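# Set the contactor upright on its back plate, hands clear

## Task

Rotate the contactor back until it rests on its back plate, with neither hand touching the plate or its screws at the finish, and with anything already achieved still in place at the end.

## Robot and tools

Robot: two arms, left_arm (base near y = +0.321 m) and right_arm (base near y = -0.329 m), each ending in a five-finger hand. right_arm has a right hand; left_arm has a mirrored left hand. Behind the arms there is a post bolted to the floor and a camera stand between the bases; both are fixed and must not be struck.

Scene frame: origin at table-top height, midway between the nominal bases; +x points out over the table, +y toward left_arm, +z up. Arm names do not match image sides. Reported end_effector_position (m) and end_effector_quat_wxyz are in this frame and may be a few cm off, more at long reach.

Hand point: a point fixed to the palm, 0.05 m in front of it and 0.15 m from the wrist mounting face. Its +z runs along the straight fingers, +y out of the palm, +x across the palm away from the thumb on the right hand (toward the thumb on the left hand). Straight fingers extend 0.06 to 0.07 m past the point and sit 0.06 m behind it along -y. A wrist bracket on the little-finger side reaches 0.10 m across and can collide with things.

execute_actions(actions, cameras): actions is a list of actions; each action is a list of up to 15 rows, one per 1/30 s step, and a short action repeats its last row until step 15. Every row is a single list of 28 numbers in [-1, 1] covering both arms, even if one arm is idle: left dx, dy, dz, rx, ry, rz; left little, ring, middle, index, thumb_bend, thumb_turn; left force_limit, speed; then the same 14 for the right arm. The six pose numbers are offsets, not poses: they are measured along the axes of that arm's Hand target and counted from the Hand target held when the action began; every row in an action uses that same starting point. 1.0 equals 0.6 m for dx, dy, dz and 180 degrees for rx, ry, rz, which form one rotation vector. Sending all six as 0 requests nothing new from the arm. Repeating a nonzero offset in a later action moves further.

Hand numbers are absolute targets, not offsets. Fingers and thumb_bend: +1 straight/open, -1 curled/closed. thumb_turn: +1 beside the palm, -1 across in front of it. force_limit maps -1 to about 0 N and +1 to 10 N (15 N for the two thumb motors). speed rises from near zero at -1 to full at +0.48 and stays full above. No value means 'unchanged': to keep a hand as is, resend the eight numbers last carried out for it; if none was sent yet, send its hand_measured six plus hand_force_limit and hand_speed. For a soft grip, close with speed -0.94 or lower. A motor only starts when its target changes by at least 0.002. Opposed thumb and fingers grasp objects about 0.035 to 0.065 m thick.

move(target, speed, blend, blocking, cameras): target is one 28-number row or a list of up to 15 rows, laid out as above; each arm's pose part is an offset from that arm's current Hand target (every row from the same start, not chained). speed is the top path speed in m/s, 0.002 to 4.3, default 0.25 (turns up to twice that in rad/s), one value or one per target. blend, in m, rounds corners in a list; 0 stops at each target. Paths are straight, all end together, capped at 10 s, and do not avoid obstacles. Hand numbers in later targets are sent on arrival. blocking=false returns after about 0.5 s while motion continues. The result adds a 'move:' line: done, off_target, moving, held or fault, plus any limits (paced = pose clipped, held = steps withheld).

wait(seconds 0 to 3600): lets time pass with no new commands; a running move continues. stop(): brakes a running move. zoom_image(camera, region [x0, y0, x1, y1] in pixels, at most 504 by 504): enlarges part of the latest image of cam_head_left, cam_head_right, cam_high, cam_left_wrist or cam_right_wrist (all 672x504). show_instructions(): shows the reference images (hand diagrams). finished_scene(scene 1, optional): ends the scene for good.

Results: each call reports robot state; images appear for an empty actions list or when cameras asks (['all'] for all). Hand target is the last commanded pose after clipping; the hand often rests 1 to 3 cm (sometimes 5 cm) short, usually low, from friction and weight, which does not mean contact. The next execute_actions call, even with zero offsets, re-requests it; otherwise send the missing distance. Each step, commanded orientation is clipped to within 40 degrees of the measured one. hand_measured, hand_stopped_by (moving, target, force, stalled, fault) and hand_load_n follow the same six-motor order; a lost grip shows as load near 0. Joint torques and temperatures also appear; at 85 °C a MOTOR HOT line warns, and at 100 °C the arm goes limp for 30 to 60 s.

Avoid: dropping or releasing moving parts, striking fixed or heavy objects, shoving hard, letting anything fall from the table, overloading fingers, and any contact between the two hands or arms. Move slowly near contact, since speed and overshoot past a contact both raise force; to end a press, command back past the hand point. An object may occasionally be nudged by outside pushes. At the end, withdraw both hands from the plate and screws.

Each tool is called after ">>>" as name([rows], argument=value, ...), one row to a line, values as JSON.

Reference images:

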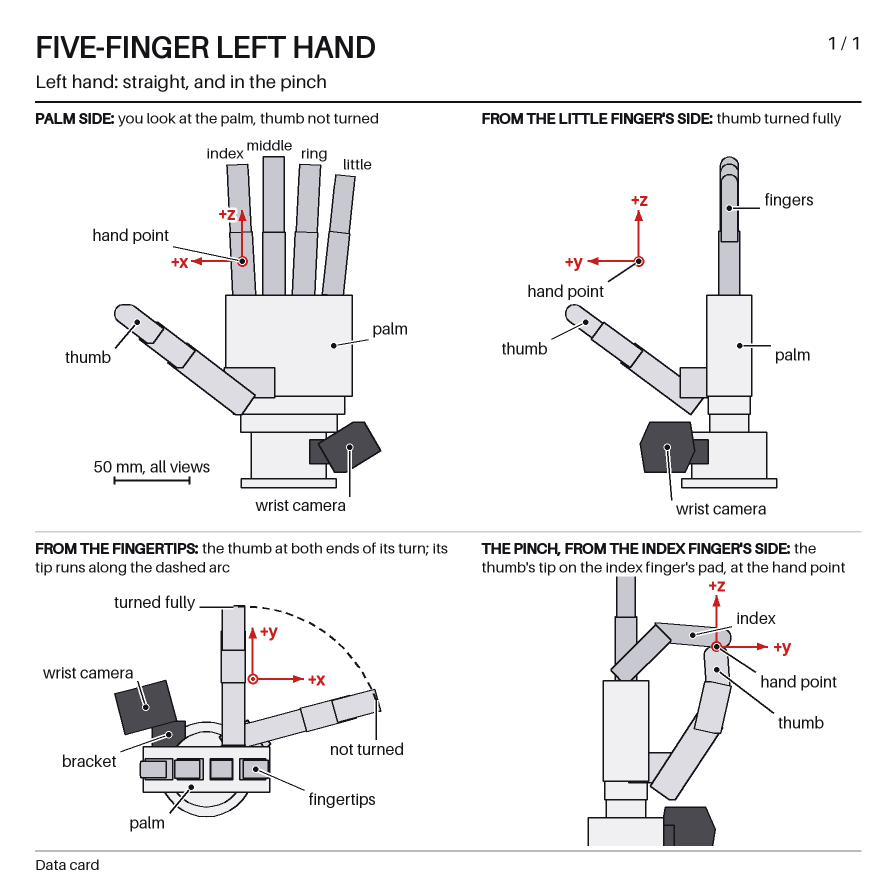

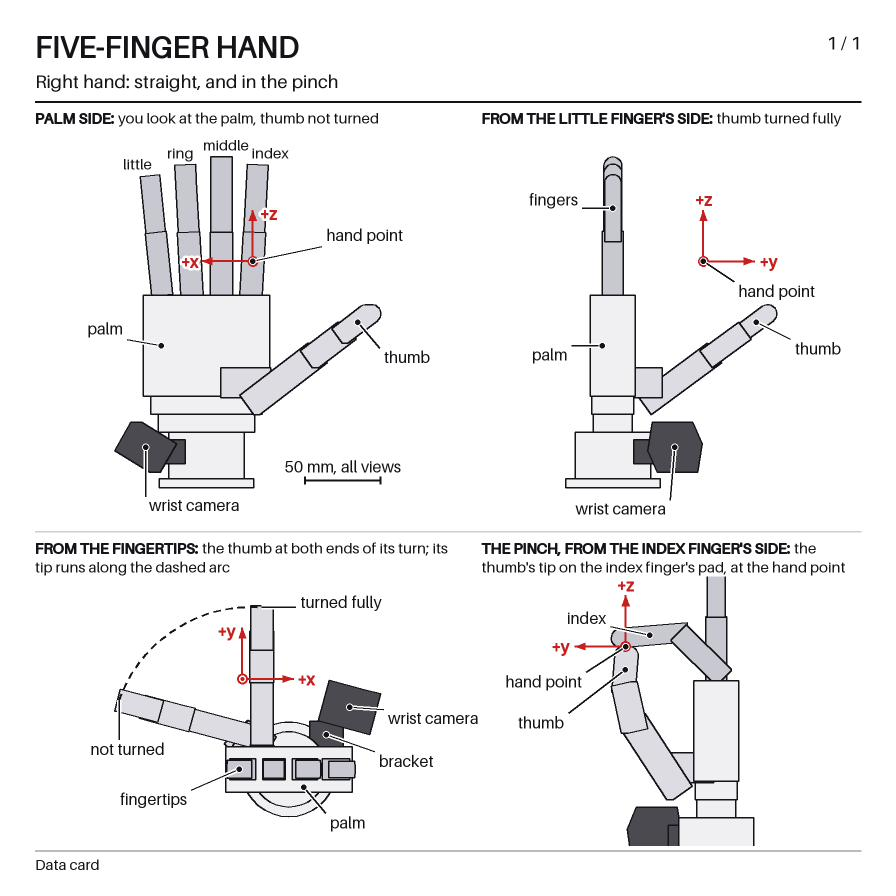

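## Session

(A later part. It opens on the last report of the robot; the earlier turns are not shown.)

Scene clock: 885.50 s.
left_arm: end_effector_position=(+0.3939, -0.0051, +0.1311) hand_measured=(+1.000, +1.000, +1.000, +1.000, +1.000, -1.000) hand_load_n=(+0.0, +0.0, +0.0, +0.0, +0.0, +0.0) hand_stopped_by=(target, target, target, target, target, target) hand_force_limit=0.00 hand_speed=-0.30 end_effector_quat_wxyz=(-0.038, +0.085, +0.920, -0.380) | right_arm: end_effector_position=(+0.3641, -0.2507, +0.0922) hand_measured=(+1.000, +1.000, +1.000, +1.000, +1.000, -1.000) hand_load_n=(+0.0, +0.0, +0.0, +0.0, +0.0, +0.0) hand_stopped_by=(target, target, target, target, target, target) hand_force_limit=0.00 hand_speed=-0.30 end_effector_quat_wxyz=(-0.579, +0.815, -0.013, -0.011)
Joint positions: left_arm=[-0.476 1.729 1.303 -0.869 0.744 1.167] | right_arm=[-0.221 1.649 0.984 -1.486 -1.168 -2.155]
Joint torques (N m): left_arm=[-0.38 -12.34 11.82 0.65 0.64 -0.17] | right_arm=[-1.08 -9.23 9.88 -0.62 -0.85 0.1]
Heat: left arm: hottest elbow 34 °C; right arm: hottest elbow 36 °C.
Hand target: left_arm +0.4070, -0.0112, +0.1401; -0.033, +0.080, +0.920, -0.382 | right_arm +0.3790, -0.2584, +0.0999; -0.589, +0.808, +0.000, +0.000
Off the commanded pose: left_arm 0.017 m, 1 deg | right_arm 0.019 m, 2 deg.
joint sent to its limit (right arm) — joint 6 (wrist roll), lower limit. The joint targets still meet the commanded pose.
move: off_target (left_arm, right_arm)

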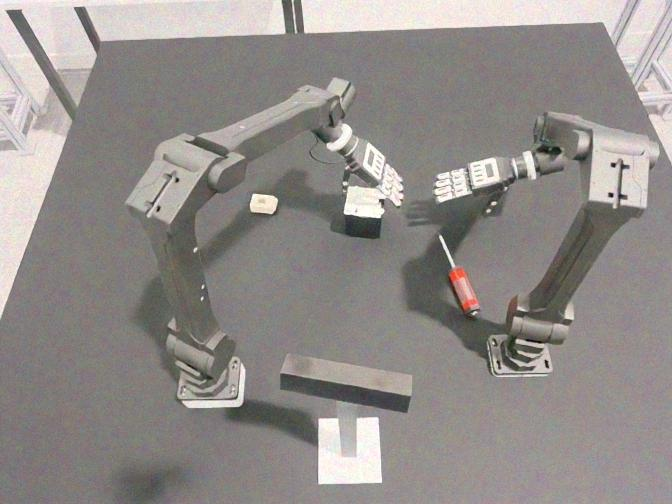

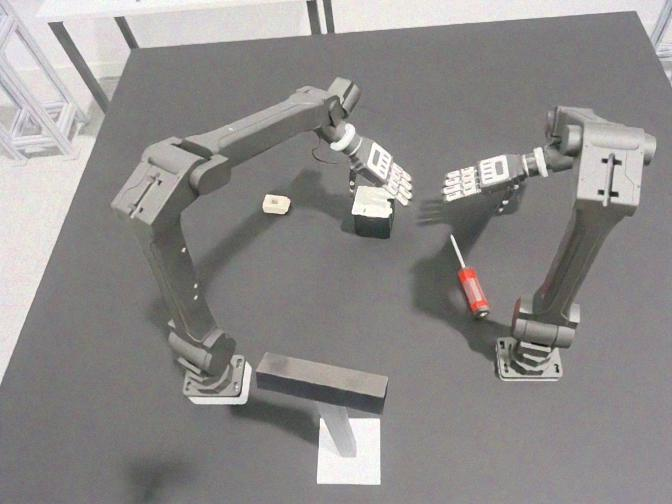

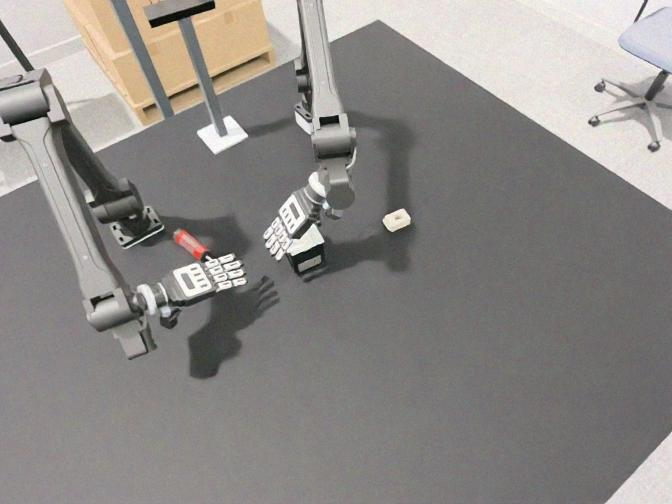

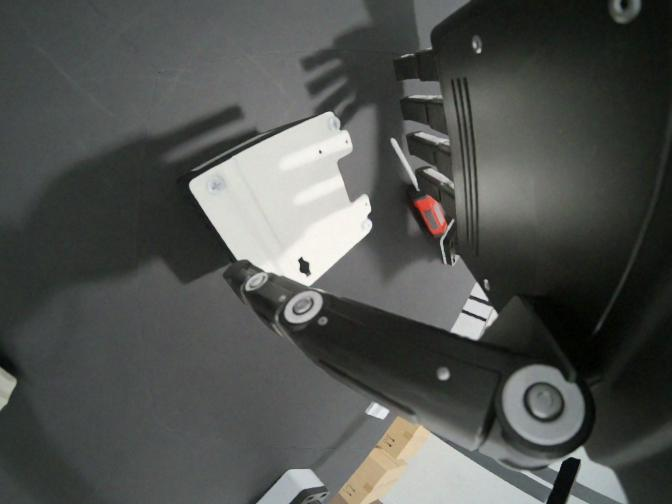

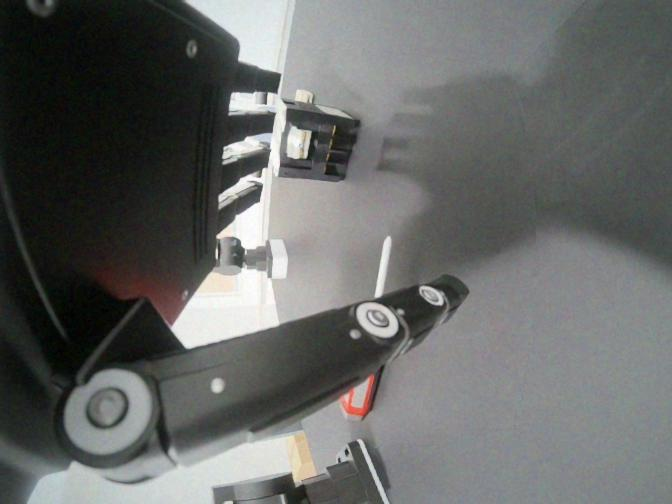

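>>> move(target=[-0.0332, 0.0242, 0.0182, 0, 0, 0, 1, 1, 1, 1, 1, -1, 0, -0.3, 0, 0, 0, 0, 0, 0, 1, 1, 1, 1, 1, -1, 0, -0.3], speed=0.08, cameras=["all"])

>>> zoom_image(camera="cam_left_wrist", region=[150, 80, 450, 320])

>>> zoom_image(camera="cam_head_left", region=[310, 130, 420, 250])

>>> zoom_image(camera="cam_high", region=[240, 180, 360, 290])

>>> zoom_image(camera="cam_right_wrist", region=[200, 50, 400, 220])

Scene clock: 957.87 s.
left_arm: end_effector_position=(+0.4094, -0.0069, +0.1127) hand_measured=(+1.000, +1.000, +1.000, +1.000, +1.000, -1.000) hand_load_n=(+0.0, +0.0, +0.0, +0.0, +0.0, +0.0) hand_stopped_by=(target, target, target, target, target, target) hand_force_limit=0.00 hand_speed=-0.30 end_effector_quat_wxyz=(-0.047, +0.076, +0.922, -0.376) | right_arm: end_effector_position=(+0.3641, -0.2507, +0.0922) hand_measured=(+1.000, +1.000, +1.000, +1.000, +1.000, -1.000) hand_load_n=(+0.0, +0.0, +0.0, +0.0, +0.0, +0.0) hand_stopped_by=(target, target, target, target, target, target) hand_force_limit=0.00 hand_speed=-0.30 end_effector_quat_wxyz=(-0.579, +0.815, -0.013, -0.011)
Joint positions: left_arm=[-0.465 1.796 1.344 -0.869 0.744 1.167] | right_arm=[-0.221 1.649 0.984 -1.486 -1.168 -2.155]
Joint torques (N m): left_arm=[-0.03 -13.63 11.58 0.96 0.8 0.04] | right_arm=[-1.08 -9.29 9.89 -0.62 -0.85 0.1]
Heat: left arm: hottest elbow 38 °C; right arm: hottest elbow 40 °C.
Hand target: left_arm +0.4272, -0.0122, +0.1220; -0.033, +0.080, +0.920, -0.382 | right_arm +0.3790, -0.2584, +0.0999; -0.589, +0.808, +0.000, +0.000
Off the commanded pose: left_arm 0.021 m, 2 deg | right_arm 0.018 m, 2 deg.
joint sent to its limit (right arm) — joint 6 (wrist roll), lower limit. The joint targets still meet the commanded pose.
move: off_target (left_arm)

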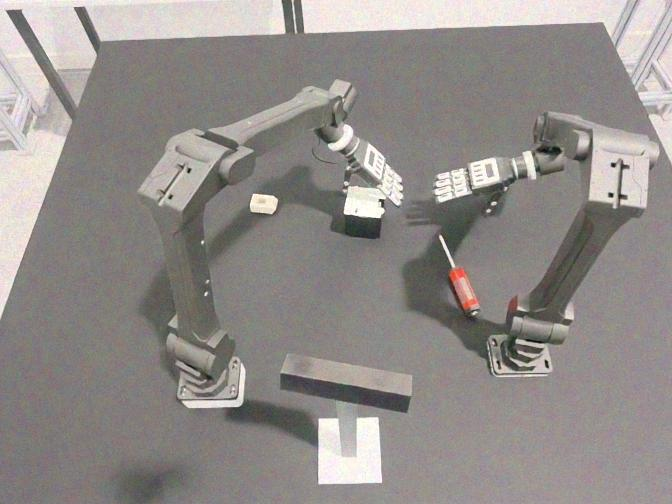

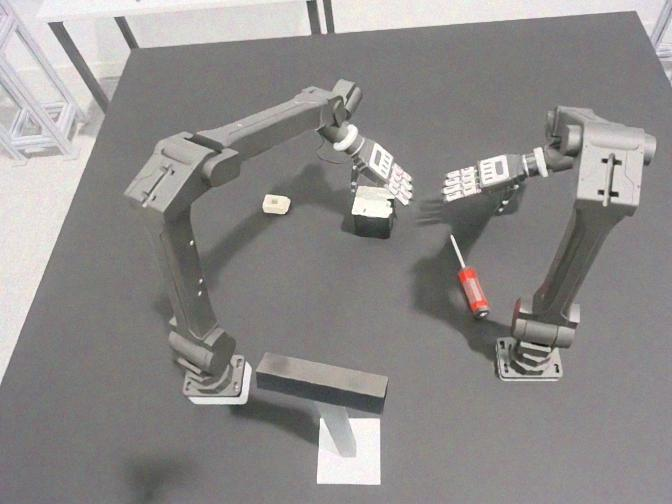

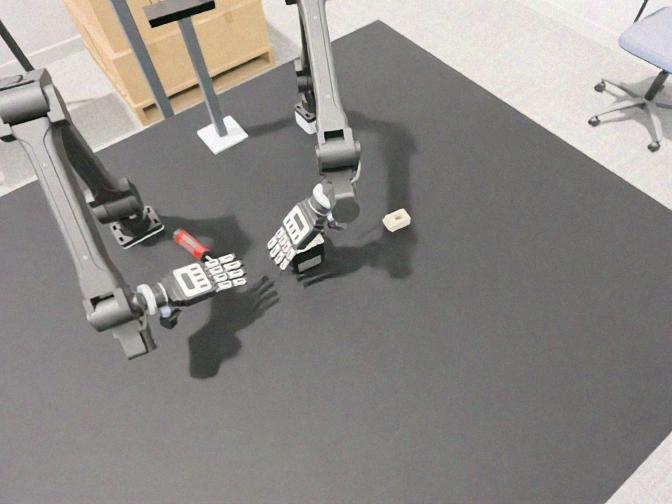

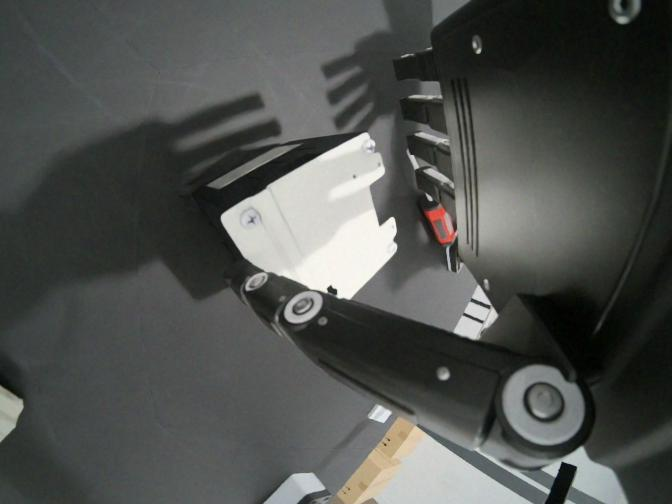

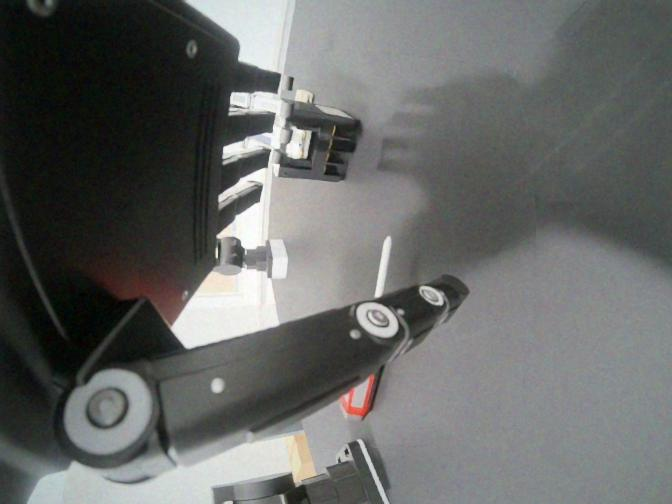

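Scaled by 1.680 from the camera's image (finer frame: 960x720).

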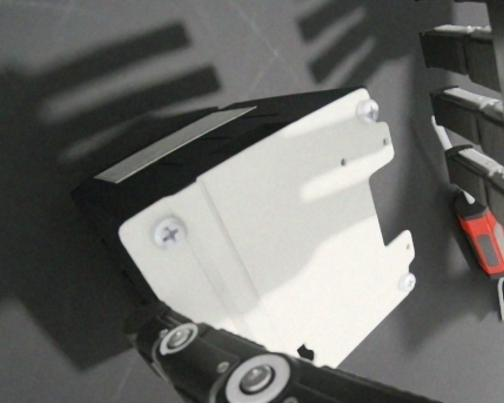

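Scaled by 4.200 from the camera's image (finer frame: 960x720).

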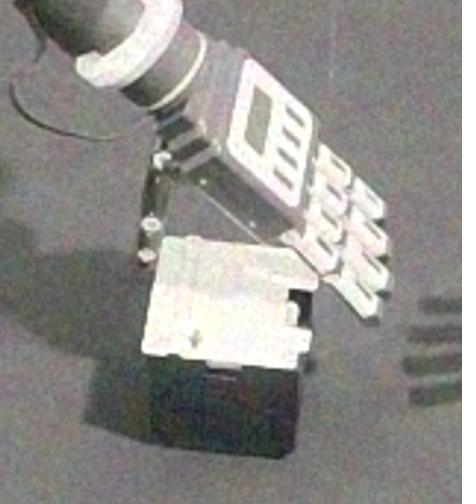

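Scaled by 4.200 from the camera's image (finer frame: 960x720).

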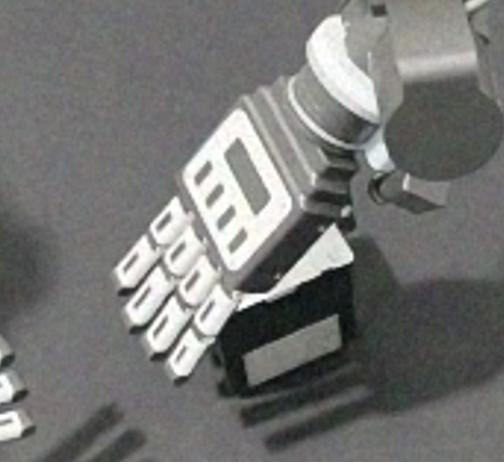

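Scaled by 2.520 from the camera's image (finer frame: 960x720).

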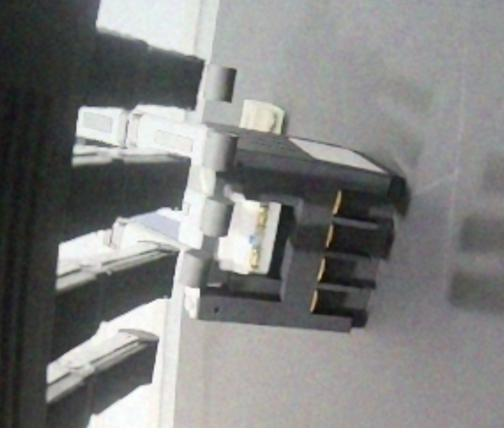

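>>> move(target=[-0.0117, 0.0165, 0.0118, 0, 0, 0, 1, 1, 1, 1, 1, -1, 0, -0.3, 0, 0, 0, 0, 0, 0, 1, 1, 1, 1, 1, -1, 0, -0.3], speed=0.05, cameras=["cam_left_wrist", "cam_head_left", "cam_right_wrist"])

>>> zoom_image(camera="cam_left_wrist", region=[150, 80, 450, 320])

>>> zoom_image(camera="cam_head_left", region=[310, 130, 420, 250])

>>> zoom_image(camera="cam_right_wrist", region=[230, 60, 380, 200])

Scene clock: 1022.67 s.
left_arm: end_effector_position=(+0.4119, -0.0051, +0.1019) hand_measured=(+1.000, +1.000, +1.000, +1.000, +1.000, -1.000) hand_load_n=(+0.0, +0.0, +0.0, +0.0, +0.0, +0.0) hand_stopped_by=(target, target, target, target, target, target) hand_force_limit=0.00 hand_speed=-0.30 end_effector_quat_wxyz=(-0.055, +0.070, +0.923, -0.373) | right_arm: end_effector_position=(+0.3641, -0.2507, +0.0922) hand_measured=(+1.000, +1.000, +1.000, +1.000, +1.000, -1.000) hand_load_n=(+0.0, +0.0, +0.0, +0.0, +0.0, +0.0) hand_stopped_by=(target, target, target, target, target, target) hand_force_limit=0.00 hand_speed=-0.30 end_effector_quat_wxyz=(-0.579, +0.815, -0.013, -0.011)
Joint positions: left_arm=[-0.46 1.822 1.351 -0.869 0.746 1.167] | right_arm=[-0.221 1.649 0.984 -1.486 -1.168 -2.155]
Joint torques (N m): left_arm=[-0.09 -13.57 11.52 1.51 0.8 0.12] | right_arm=[-1.08 -9.29 9.89 -0.64 -0.85 0.1]
Heat: left arm: hottest elbow 38 °C; right arm: hottest elbow 40 °C.
Hand target: left_arm +0.4344, -0.0116, +0.1101; -0.033, +0.081, +0.920, -0.382 | right_arm +0.3790, -0.2584, +0.0999; -0.589, +0.808, +0.000, +0.000
Off the commanded pose: left_arm 0.025 m, 3 deg | right_arm 0.018 m, 2 deg.
joint sent to its limit (right arm) — joint 6 (wrist roll), lower limit. The joint targets still meet the commanded pose.
move: off_target (left_arm)
Images, in order (width x height): cam_head_left 672x504, cam_left_wrist 672x504, cam_right_wrist 672x504.

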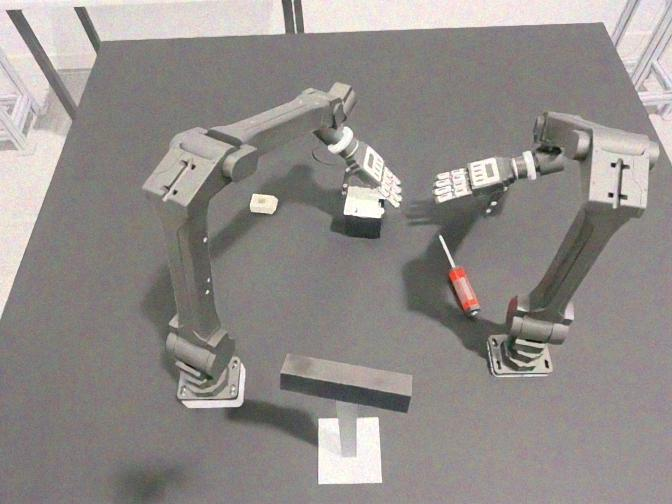

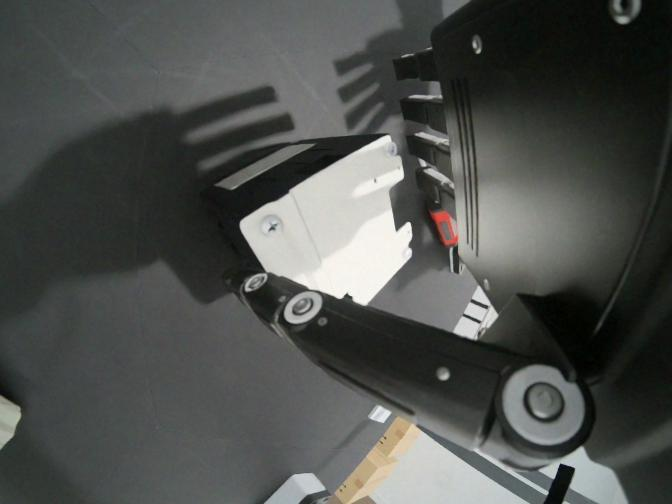

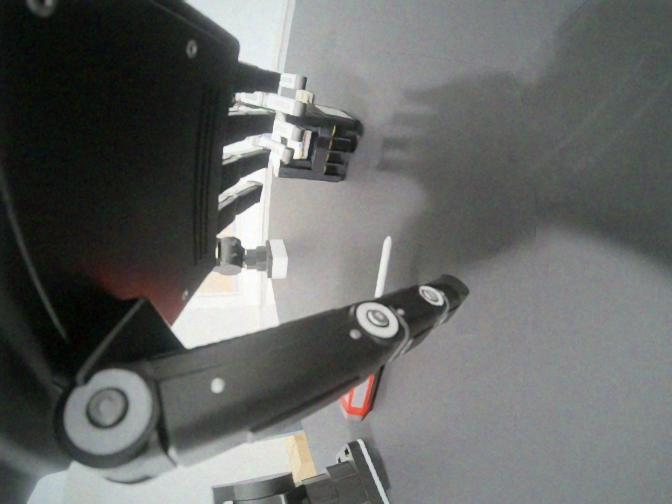

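Scaled by 1.680 from the camera's image (finer frame: 960x720).

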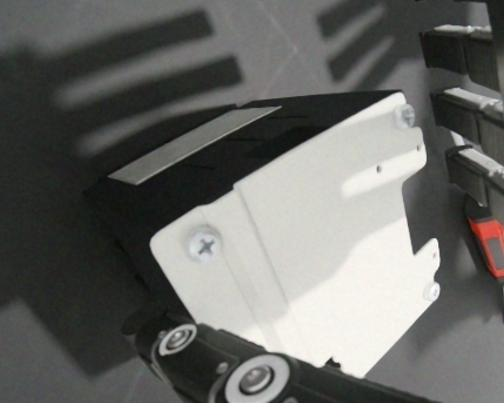

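Scaled by 4.200 from the camera's image (finer frame: 960x720).

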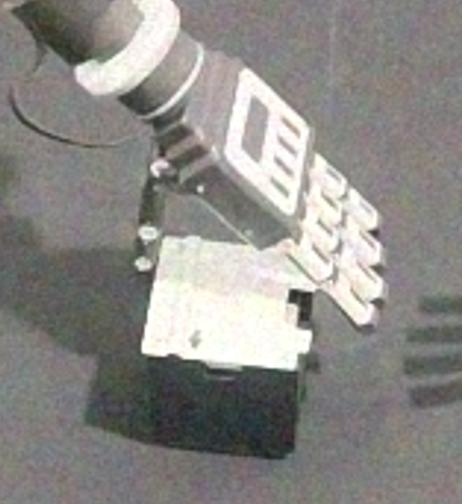

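Scaled by 3.360 from the camera's image (finer frame: 960x720).

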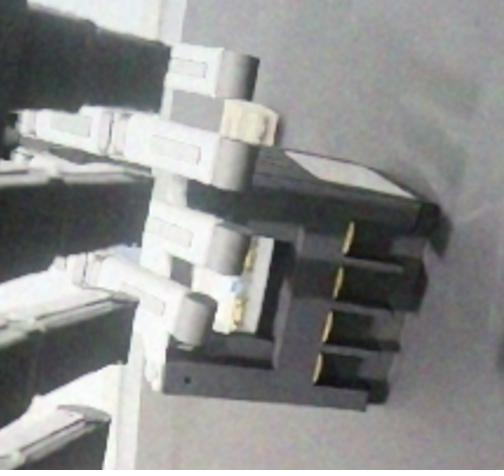

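>>> move(target=[-0.0367, 0.0071, 0.0071, 0, -0.0118, 0.0118, 1, 1, 1, 1, 1, -1, 0, -0.3, 0, 0, 0, 0, 0, 0, 1, 1, 1, 1, 1, -1, 0, -0.3], speed=0.05, cameras=["cam_left_wrist", "cam_head_left", "cam_right_wrist"])

>>> zoom_image(camera="cam_left_wrist", region=[150, 80, 450, 320])

>>> zoom_image(camera="cam_head_left", region=[310, 130, 420, 250])

>>> zoom_image(camera="cam_right_wrist", region=[230, 60, 380, 200])

Scene clock: 1058.33 s.
left_arm: end_effector_position=(+0.4320, -0.0093, +0.0972) hand_measured=(+1.000, +1.000, +1.000, +1.000, +1.000, -1.000) hand_load_n=(+0.0, +0.0, -0.5, +0.0, +0.0, +0.0) hand_stopped_by=(target, target, target, target, target, target) hand_force_limit=0.00 hand_speed=-0.30 end_effector_quat_wxyz=(-0.033, +0.079, +0.922, -0.377) | right_arm: end_effector_position=(+0.3641, -0.2507, +0.0922) hand_measured=(+1.000, +1.000, +1.000, +1.000, +1.000, -1.000) hand_load_n=(+0.0, +0.0, +0.0, +0.0, +0.0, +0.0) hand_stopped_by=(target, target, target, target, target, target) hand_force_limit=0.00 hand_speed=-0.30 end_effector_quat_wxyz=(-0.579, +0.815, -0.013, -0.011)
Joint positions: left_arm=[-0.454 1.847 1.375 -0.829 0.738 1.179] | right_arm=[-0.221 1.649 0.984 -1.486 -1.168 -2.155]
Joint torques (N m): left_arm=[-0.03 -13.57 11.63 1.7 0.63 0.14] | right_arm=[-1.08 -9.29 9.89 -0.64 -0.85 0.1]
Heat: left arm: hottest elbow 37 °C; right arm: hottest elbow 41 °C.
Hand target: left_arm +0.4561, -0.0154, +0.1041; -0.009, +0.090, +0.919, -0.384 | right_arm +0.3790, -0.2584, +0.0999; -0.589, +0.808, +0.000, +0.000
Off the commanded pose: left_arm 0.026 m, 3 deg | right_arm 0.018 m, 2 deg.
joint sent to its limit (right arm) — joint 6 (wrist roll), lower limit. The joint targets still meet the commanded pose.
move: off_target (left_arm)
Images, in order (width x height): cam_head_left 672x504, cam_left_wrist 672x504, cam_right_wrist 672x504.

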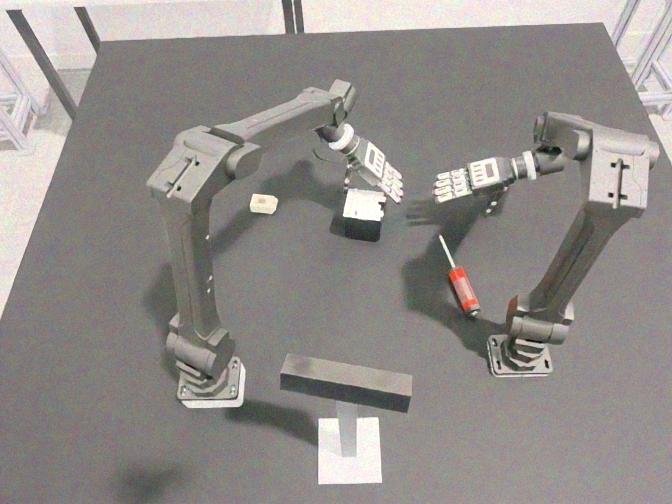

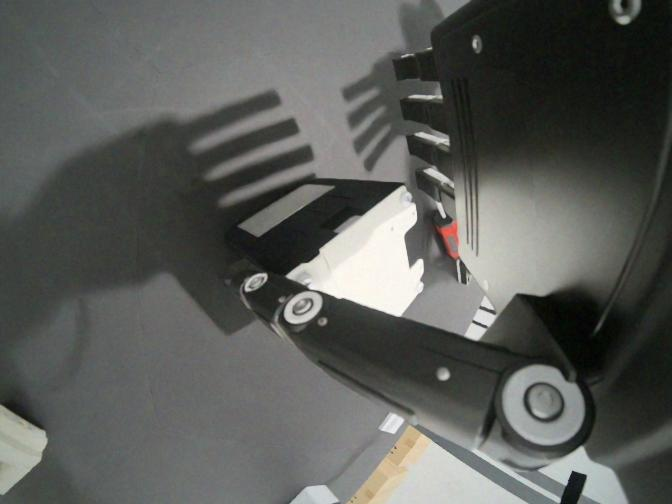

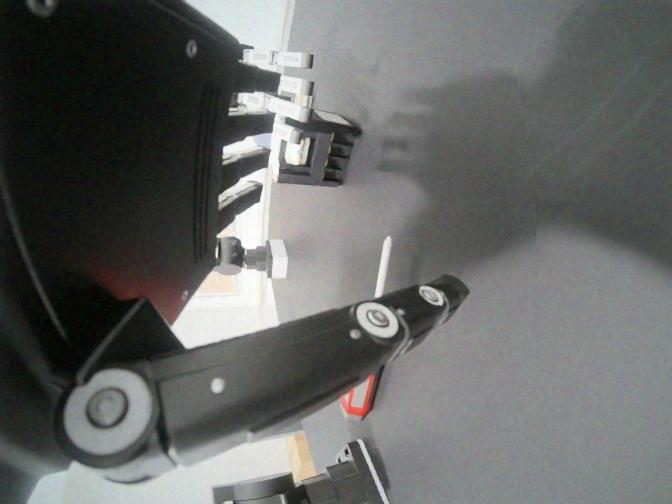

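Scaled by 1.680 from the camera's image (finer frame: 960x720).

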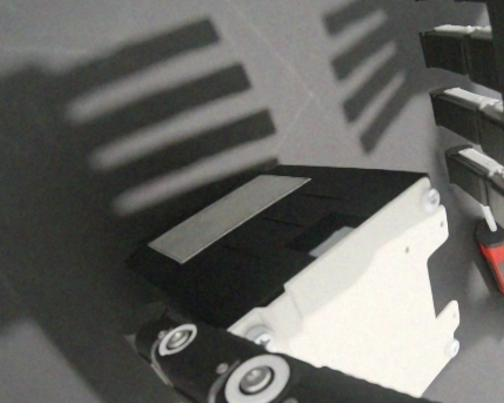

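Scaled by 4.200 from the camera's image (finer frame: 960x720).

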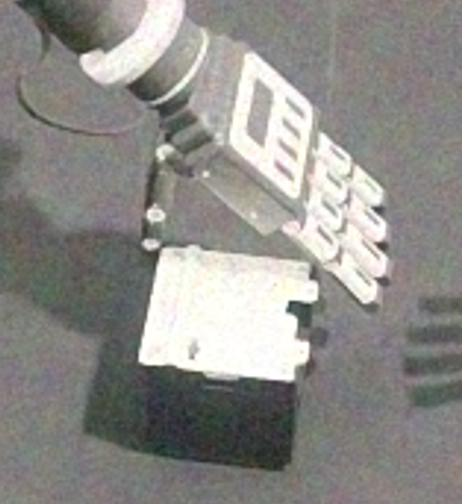

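Scaled by 3.360 from the camera's image (finer frame: 960x720).

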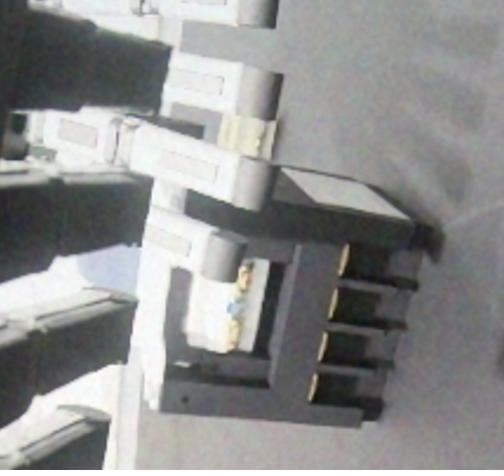

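>>> move(target=[0.0217, 0, 0, 0, 0, 0, 1, 1, 1, 1, 1, -1, 0, -0.3, 0, 0, 0, 0, 0, 0, 1, 1, 1, 1, 1, -1, 0, -0.3], speed=0.05, cameras=["cam_left_wrist", "cam_head_left", "cam_right_wrist", "cam_high"])

>>> zoom_image(camera="cam_left_wrist", region=[150, 80, 450, 320])

>>> zoom_image(camera="cam_head_left", region=[310, 130, 420, 250])

>>> zoom_image(camera="cam_right_wrist", region=[230, 60, 380, 200])

Scene clock: 1081.93 s.
left_arm: end_effector_position=(+0.4374, -0.0117, +0.0978) hand_measured=(+1.000, +1.000, +1.000, +1.000, +1.000, -1.000) hand_load_n=(+0.0, +0.0, +0.0, -0.5, +0.0, +0.0) hand_stopped_by=(target, target, target, target, target, target) hand_force_limit=0.00 hand_speed=-0.30 end_effector_quat_wxyz=(-0.023, +0.083, +0.921, -0.381) | right_arm: end_effector_position=(+0.3641, -0.2507, +0.0922) hand_measured=(+1.000, +1.000, +1.000, +1.000, +1.000, -1.000) hand_load_n=(+0.0, +0.0, +0.0, +0.0, +0.0, +0.0) hand_stopped_by=(target, target, target, target, target, target) hand_force_limit=0.00 hand_speed=-0.30 end_effector_quat_wxyz=(-0.579, +0.815, -0.013, -0.011)
Joint positions: left_arm=[-0.454 1.847 1.376 -0.808 0.736 1.179] | right_arm=[-0.221 1.649 0.984 -1.486 -1.168 -2.155]
Joint torques (N m): left_arm=[-0.5 -15.97 7.91 1.84 0.62 0.04] | right_arm=[-1.08 -9.23 9.89 -0.62 -0.85 0.1]
Motor temperatures (°C): left_arm=[33 34 39 29 30 32] | right_arm=[30 31 41 28 35 28]
Heat: left arm: hottest elbow 39 °C; right arm: hottest elbow 41 °C.
Hand target: left_arm +0.4432, -0.0131, +0.1033; -0.009, +0.090, +0.919, -0.384 | right_arm +0.3790, -0.2584, +0.0999; -0.589, +0.808, +0.000, +0.000
Off the commanded pose: left_arm 0.008 m, 2 deg | right_arm 0.018 m, 2 deg.
joint sent to its limit (right arm) — joint 6 (wrist roll), lower limit. The joint targets still meet the commanded pose.
move: done
Images, in order (width x height): cam_head_left 672x504, cam_high 672x504, cam_left_wrist 672x504, cam_right_wrist 672x504.

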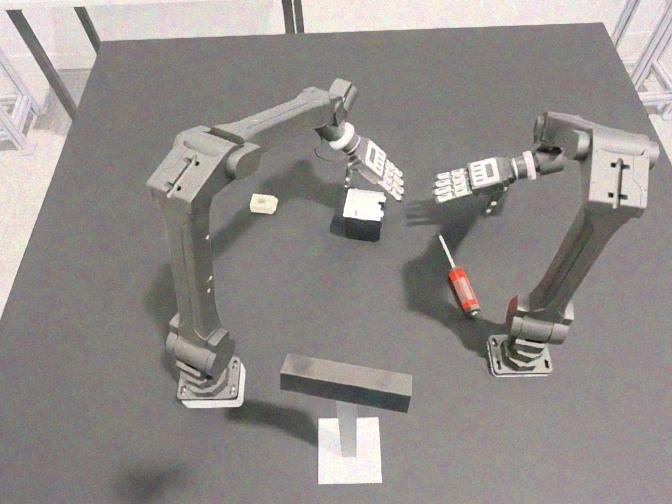

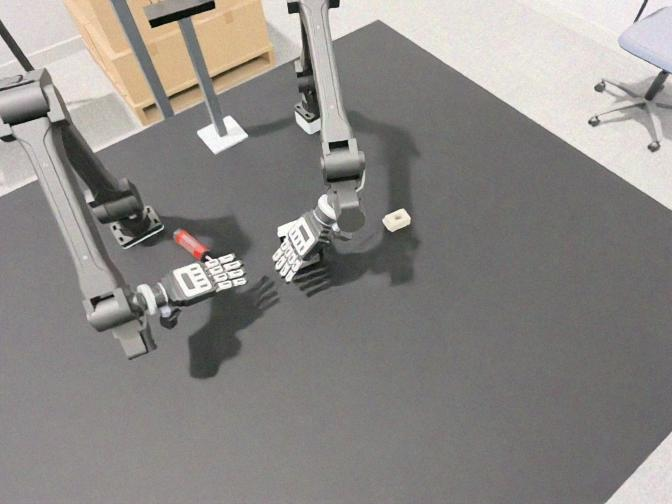

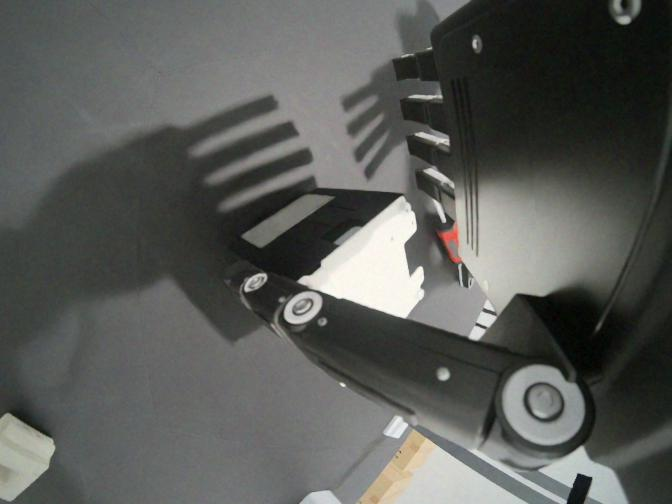

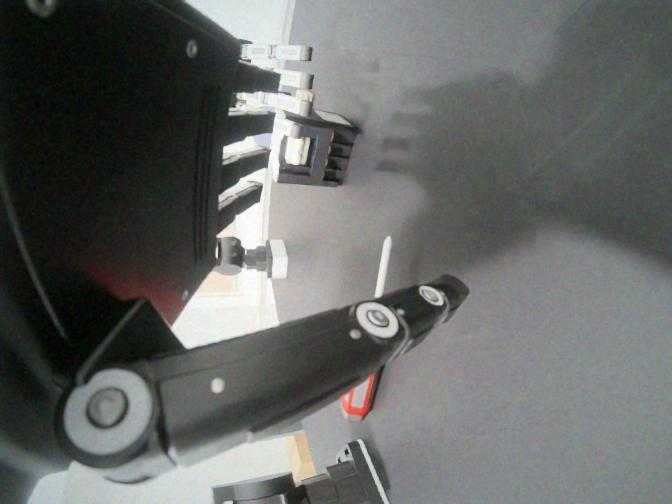

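Scaled by 1.680 from the camera's image (finer frame: 960x720).

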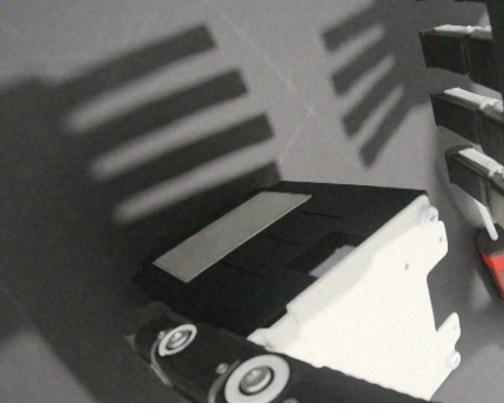

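Scaled by 4.200 from the camera's image (finer frame: 960x720).

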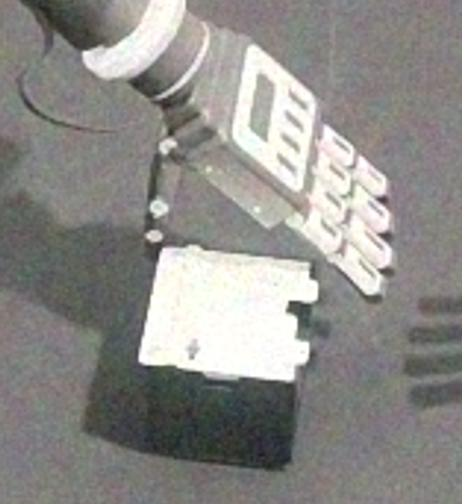

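Scaled by 3.360 from the camera's image (finer frame: 960x720).

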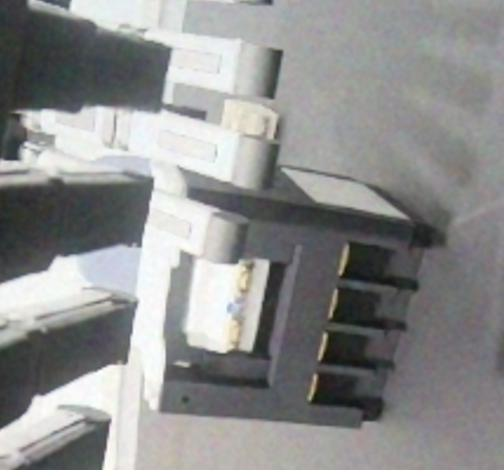

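>>> move(target=[0.03, 0, 0, 0, 0, 0, 1, 1, 1, 1, 1, -1, 0, -0.3, 0, 0, 0, 0, 0, 0, 1, 1, 1, 1, 1, -1, 0, -0.3], speed=0.05, cameras=["cam_left_wrist", "cam_head_left", "cam_right_wrist"])

>>> zoom_image(camera="cam_left_wrist", region=[150, 80, 450, 320])

>>> zoom_image(camera="cam_head_left", region=[310, 130, 420, 250])

>>> zoom_image(camera="cam_right_wrist", region=[230, 60, 380, 200])

Scene clock: 1095.80 s.
left_arm: end_effector_position=(+0.4242, -0.0051, +0.0916) hand_measured=(+1.000, +1.000, +1.000, +1.000, +1.000, -1.000) hand_load_n=(+0.0, +0.0, +0.0, +0.0, +0.0, +0.0) hand_stopped_by=(target, target, target, target, target, target) hand_force_limit=0.00 hand_speed=-0.30 end_effector_quat_wxyz=(-0.022, +0.083, +0.921, -0.379) | right_arm: end_effector_position=(+0.3641, -0.2507, +0.0922) hand_measured=(+1.000, +1.000, +1.000, +1.000, +1.000, -1.000) hand_load_n=(+0.0, +0.0, +0.0, +0.0, +0.0, +0.0) hand_stopped_by=(target, target, target, target, target, target) hand_force_limit=0.00 hand_speed=-0.30 end_effector_quat_wxyz=(-0.579, +0.815, -0.013, -0.011)
Joint positions: left_arm=[-0.454 1.82 1.319 -0.777 0.734 1.179] | right_arm=[-0.221 1.649 0.984 -1.486 -1.168 -2.155]
Joint torques (N m): left_arm=[-1.32 -16.5 7.38 1.81 0.61 -0.04] | right_arm=[-1.08 -9.23 9.89 -0.62 -0.85 0.1]
Heat: left arm: hottest elbow 38 °C; right arm: hottest elbow 41 °C.
Hand target: left_arm +0.4255, -0.0100, +0.1024; -0.009, +0.091, +0.919, -0.384 | right_arm +0.3790, -0.2584, +0.0999; -0.589, +0.808, +0.000, +0.000
Off the commanded pose: left_arm 0.012 m, 2 deg | right_arm 0.018 m, 2 deg.
joint sent to its limit (right arm) — joint 6 (wrist roll), lower limit. The joint targets still meet the commanded pose.
move: off_target (left_arm)
Images, in order (width x height): cam_head_left 672x504, cam_left_wrist 672x504, cam_right_wrist 672x504.

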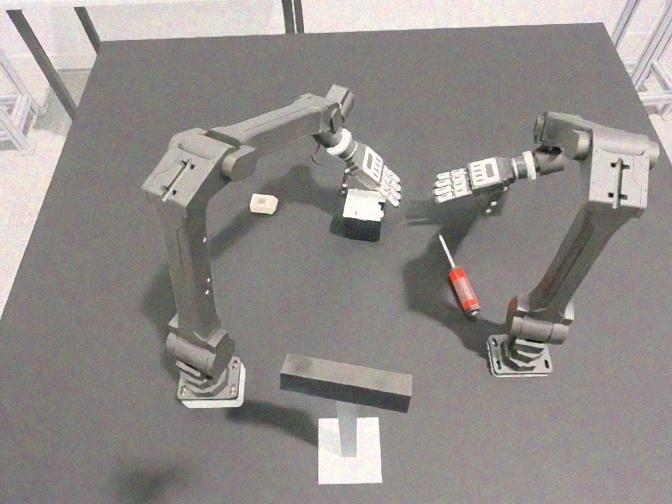

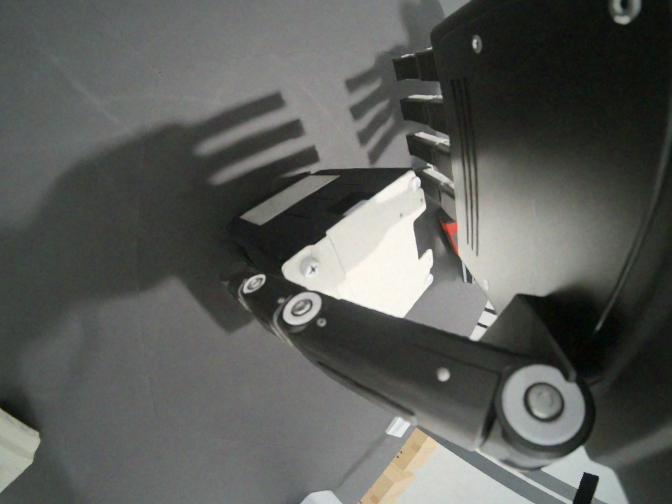

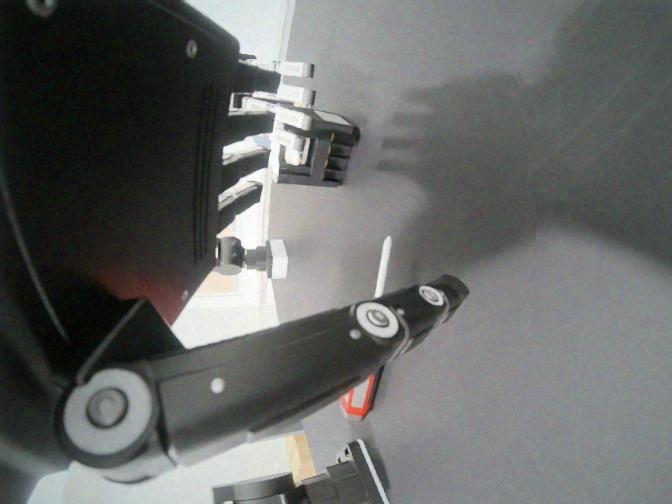

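Scaled by 1.680 from the camera's image (finer frame: 960x720).

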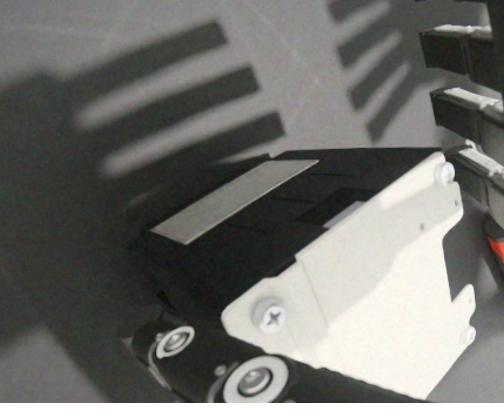

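Scaled by 4.200 from the camera's image (finer frame: 960x720).

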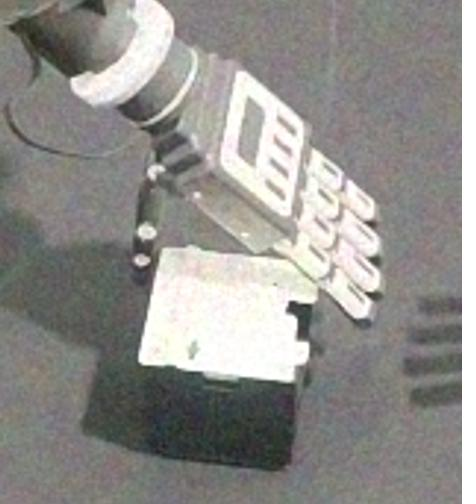

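Scaled by 3.360 from the camera's image (finer frame: 960x720).

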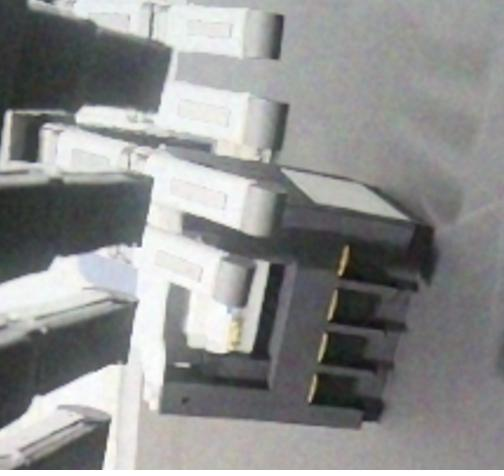

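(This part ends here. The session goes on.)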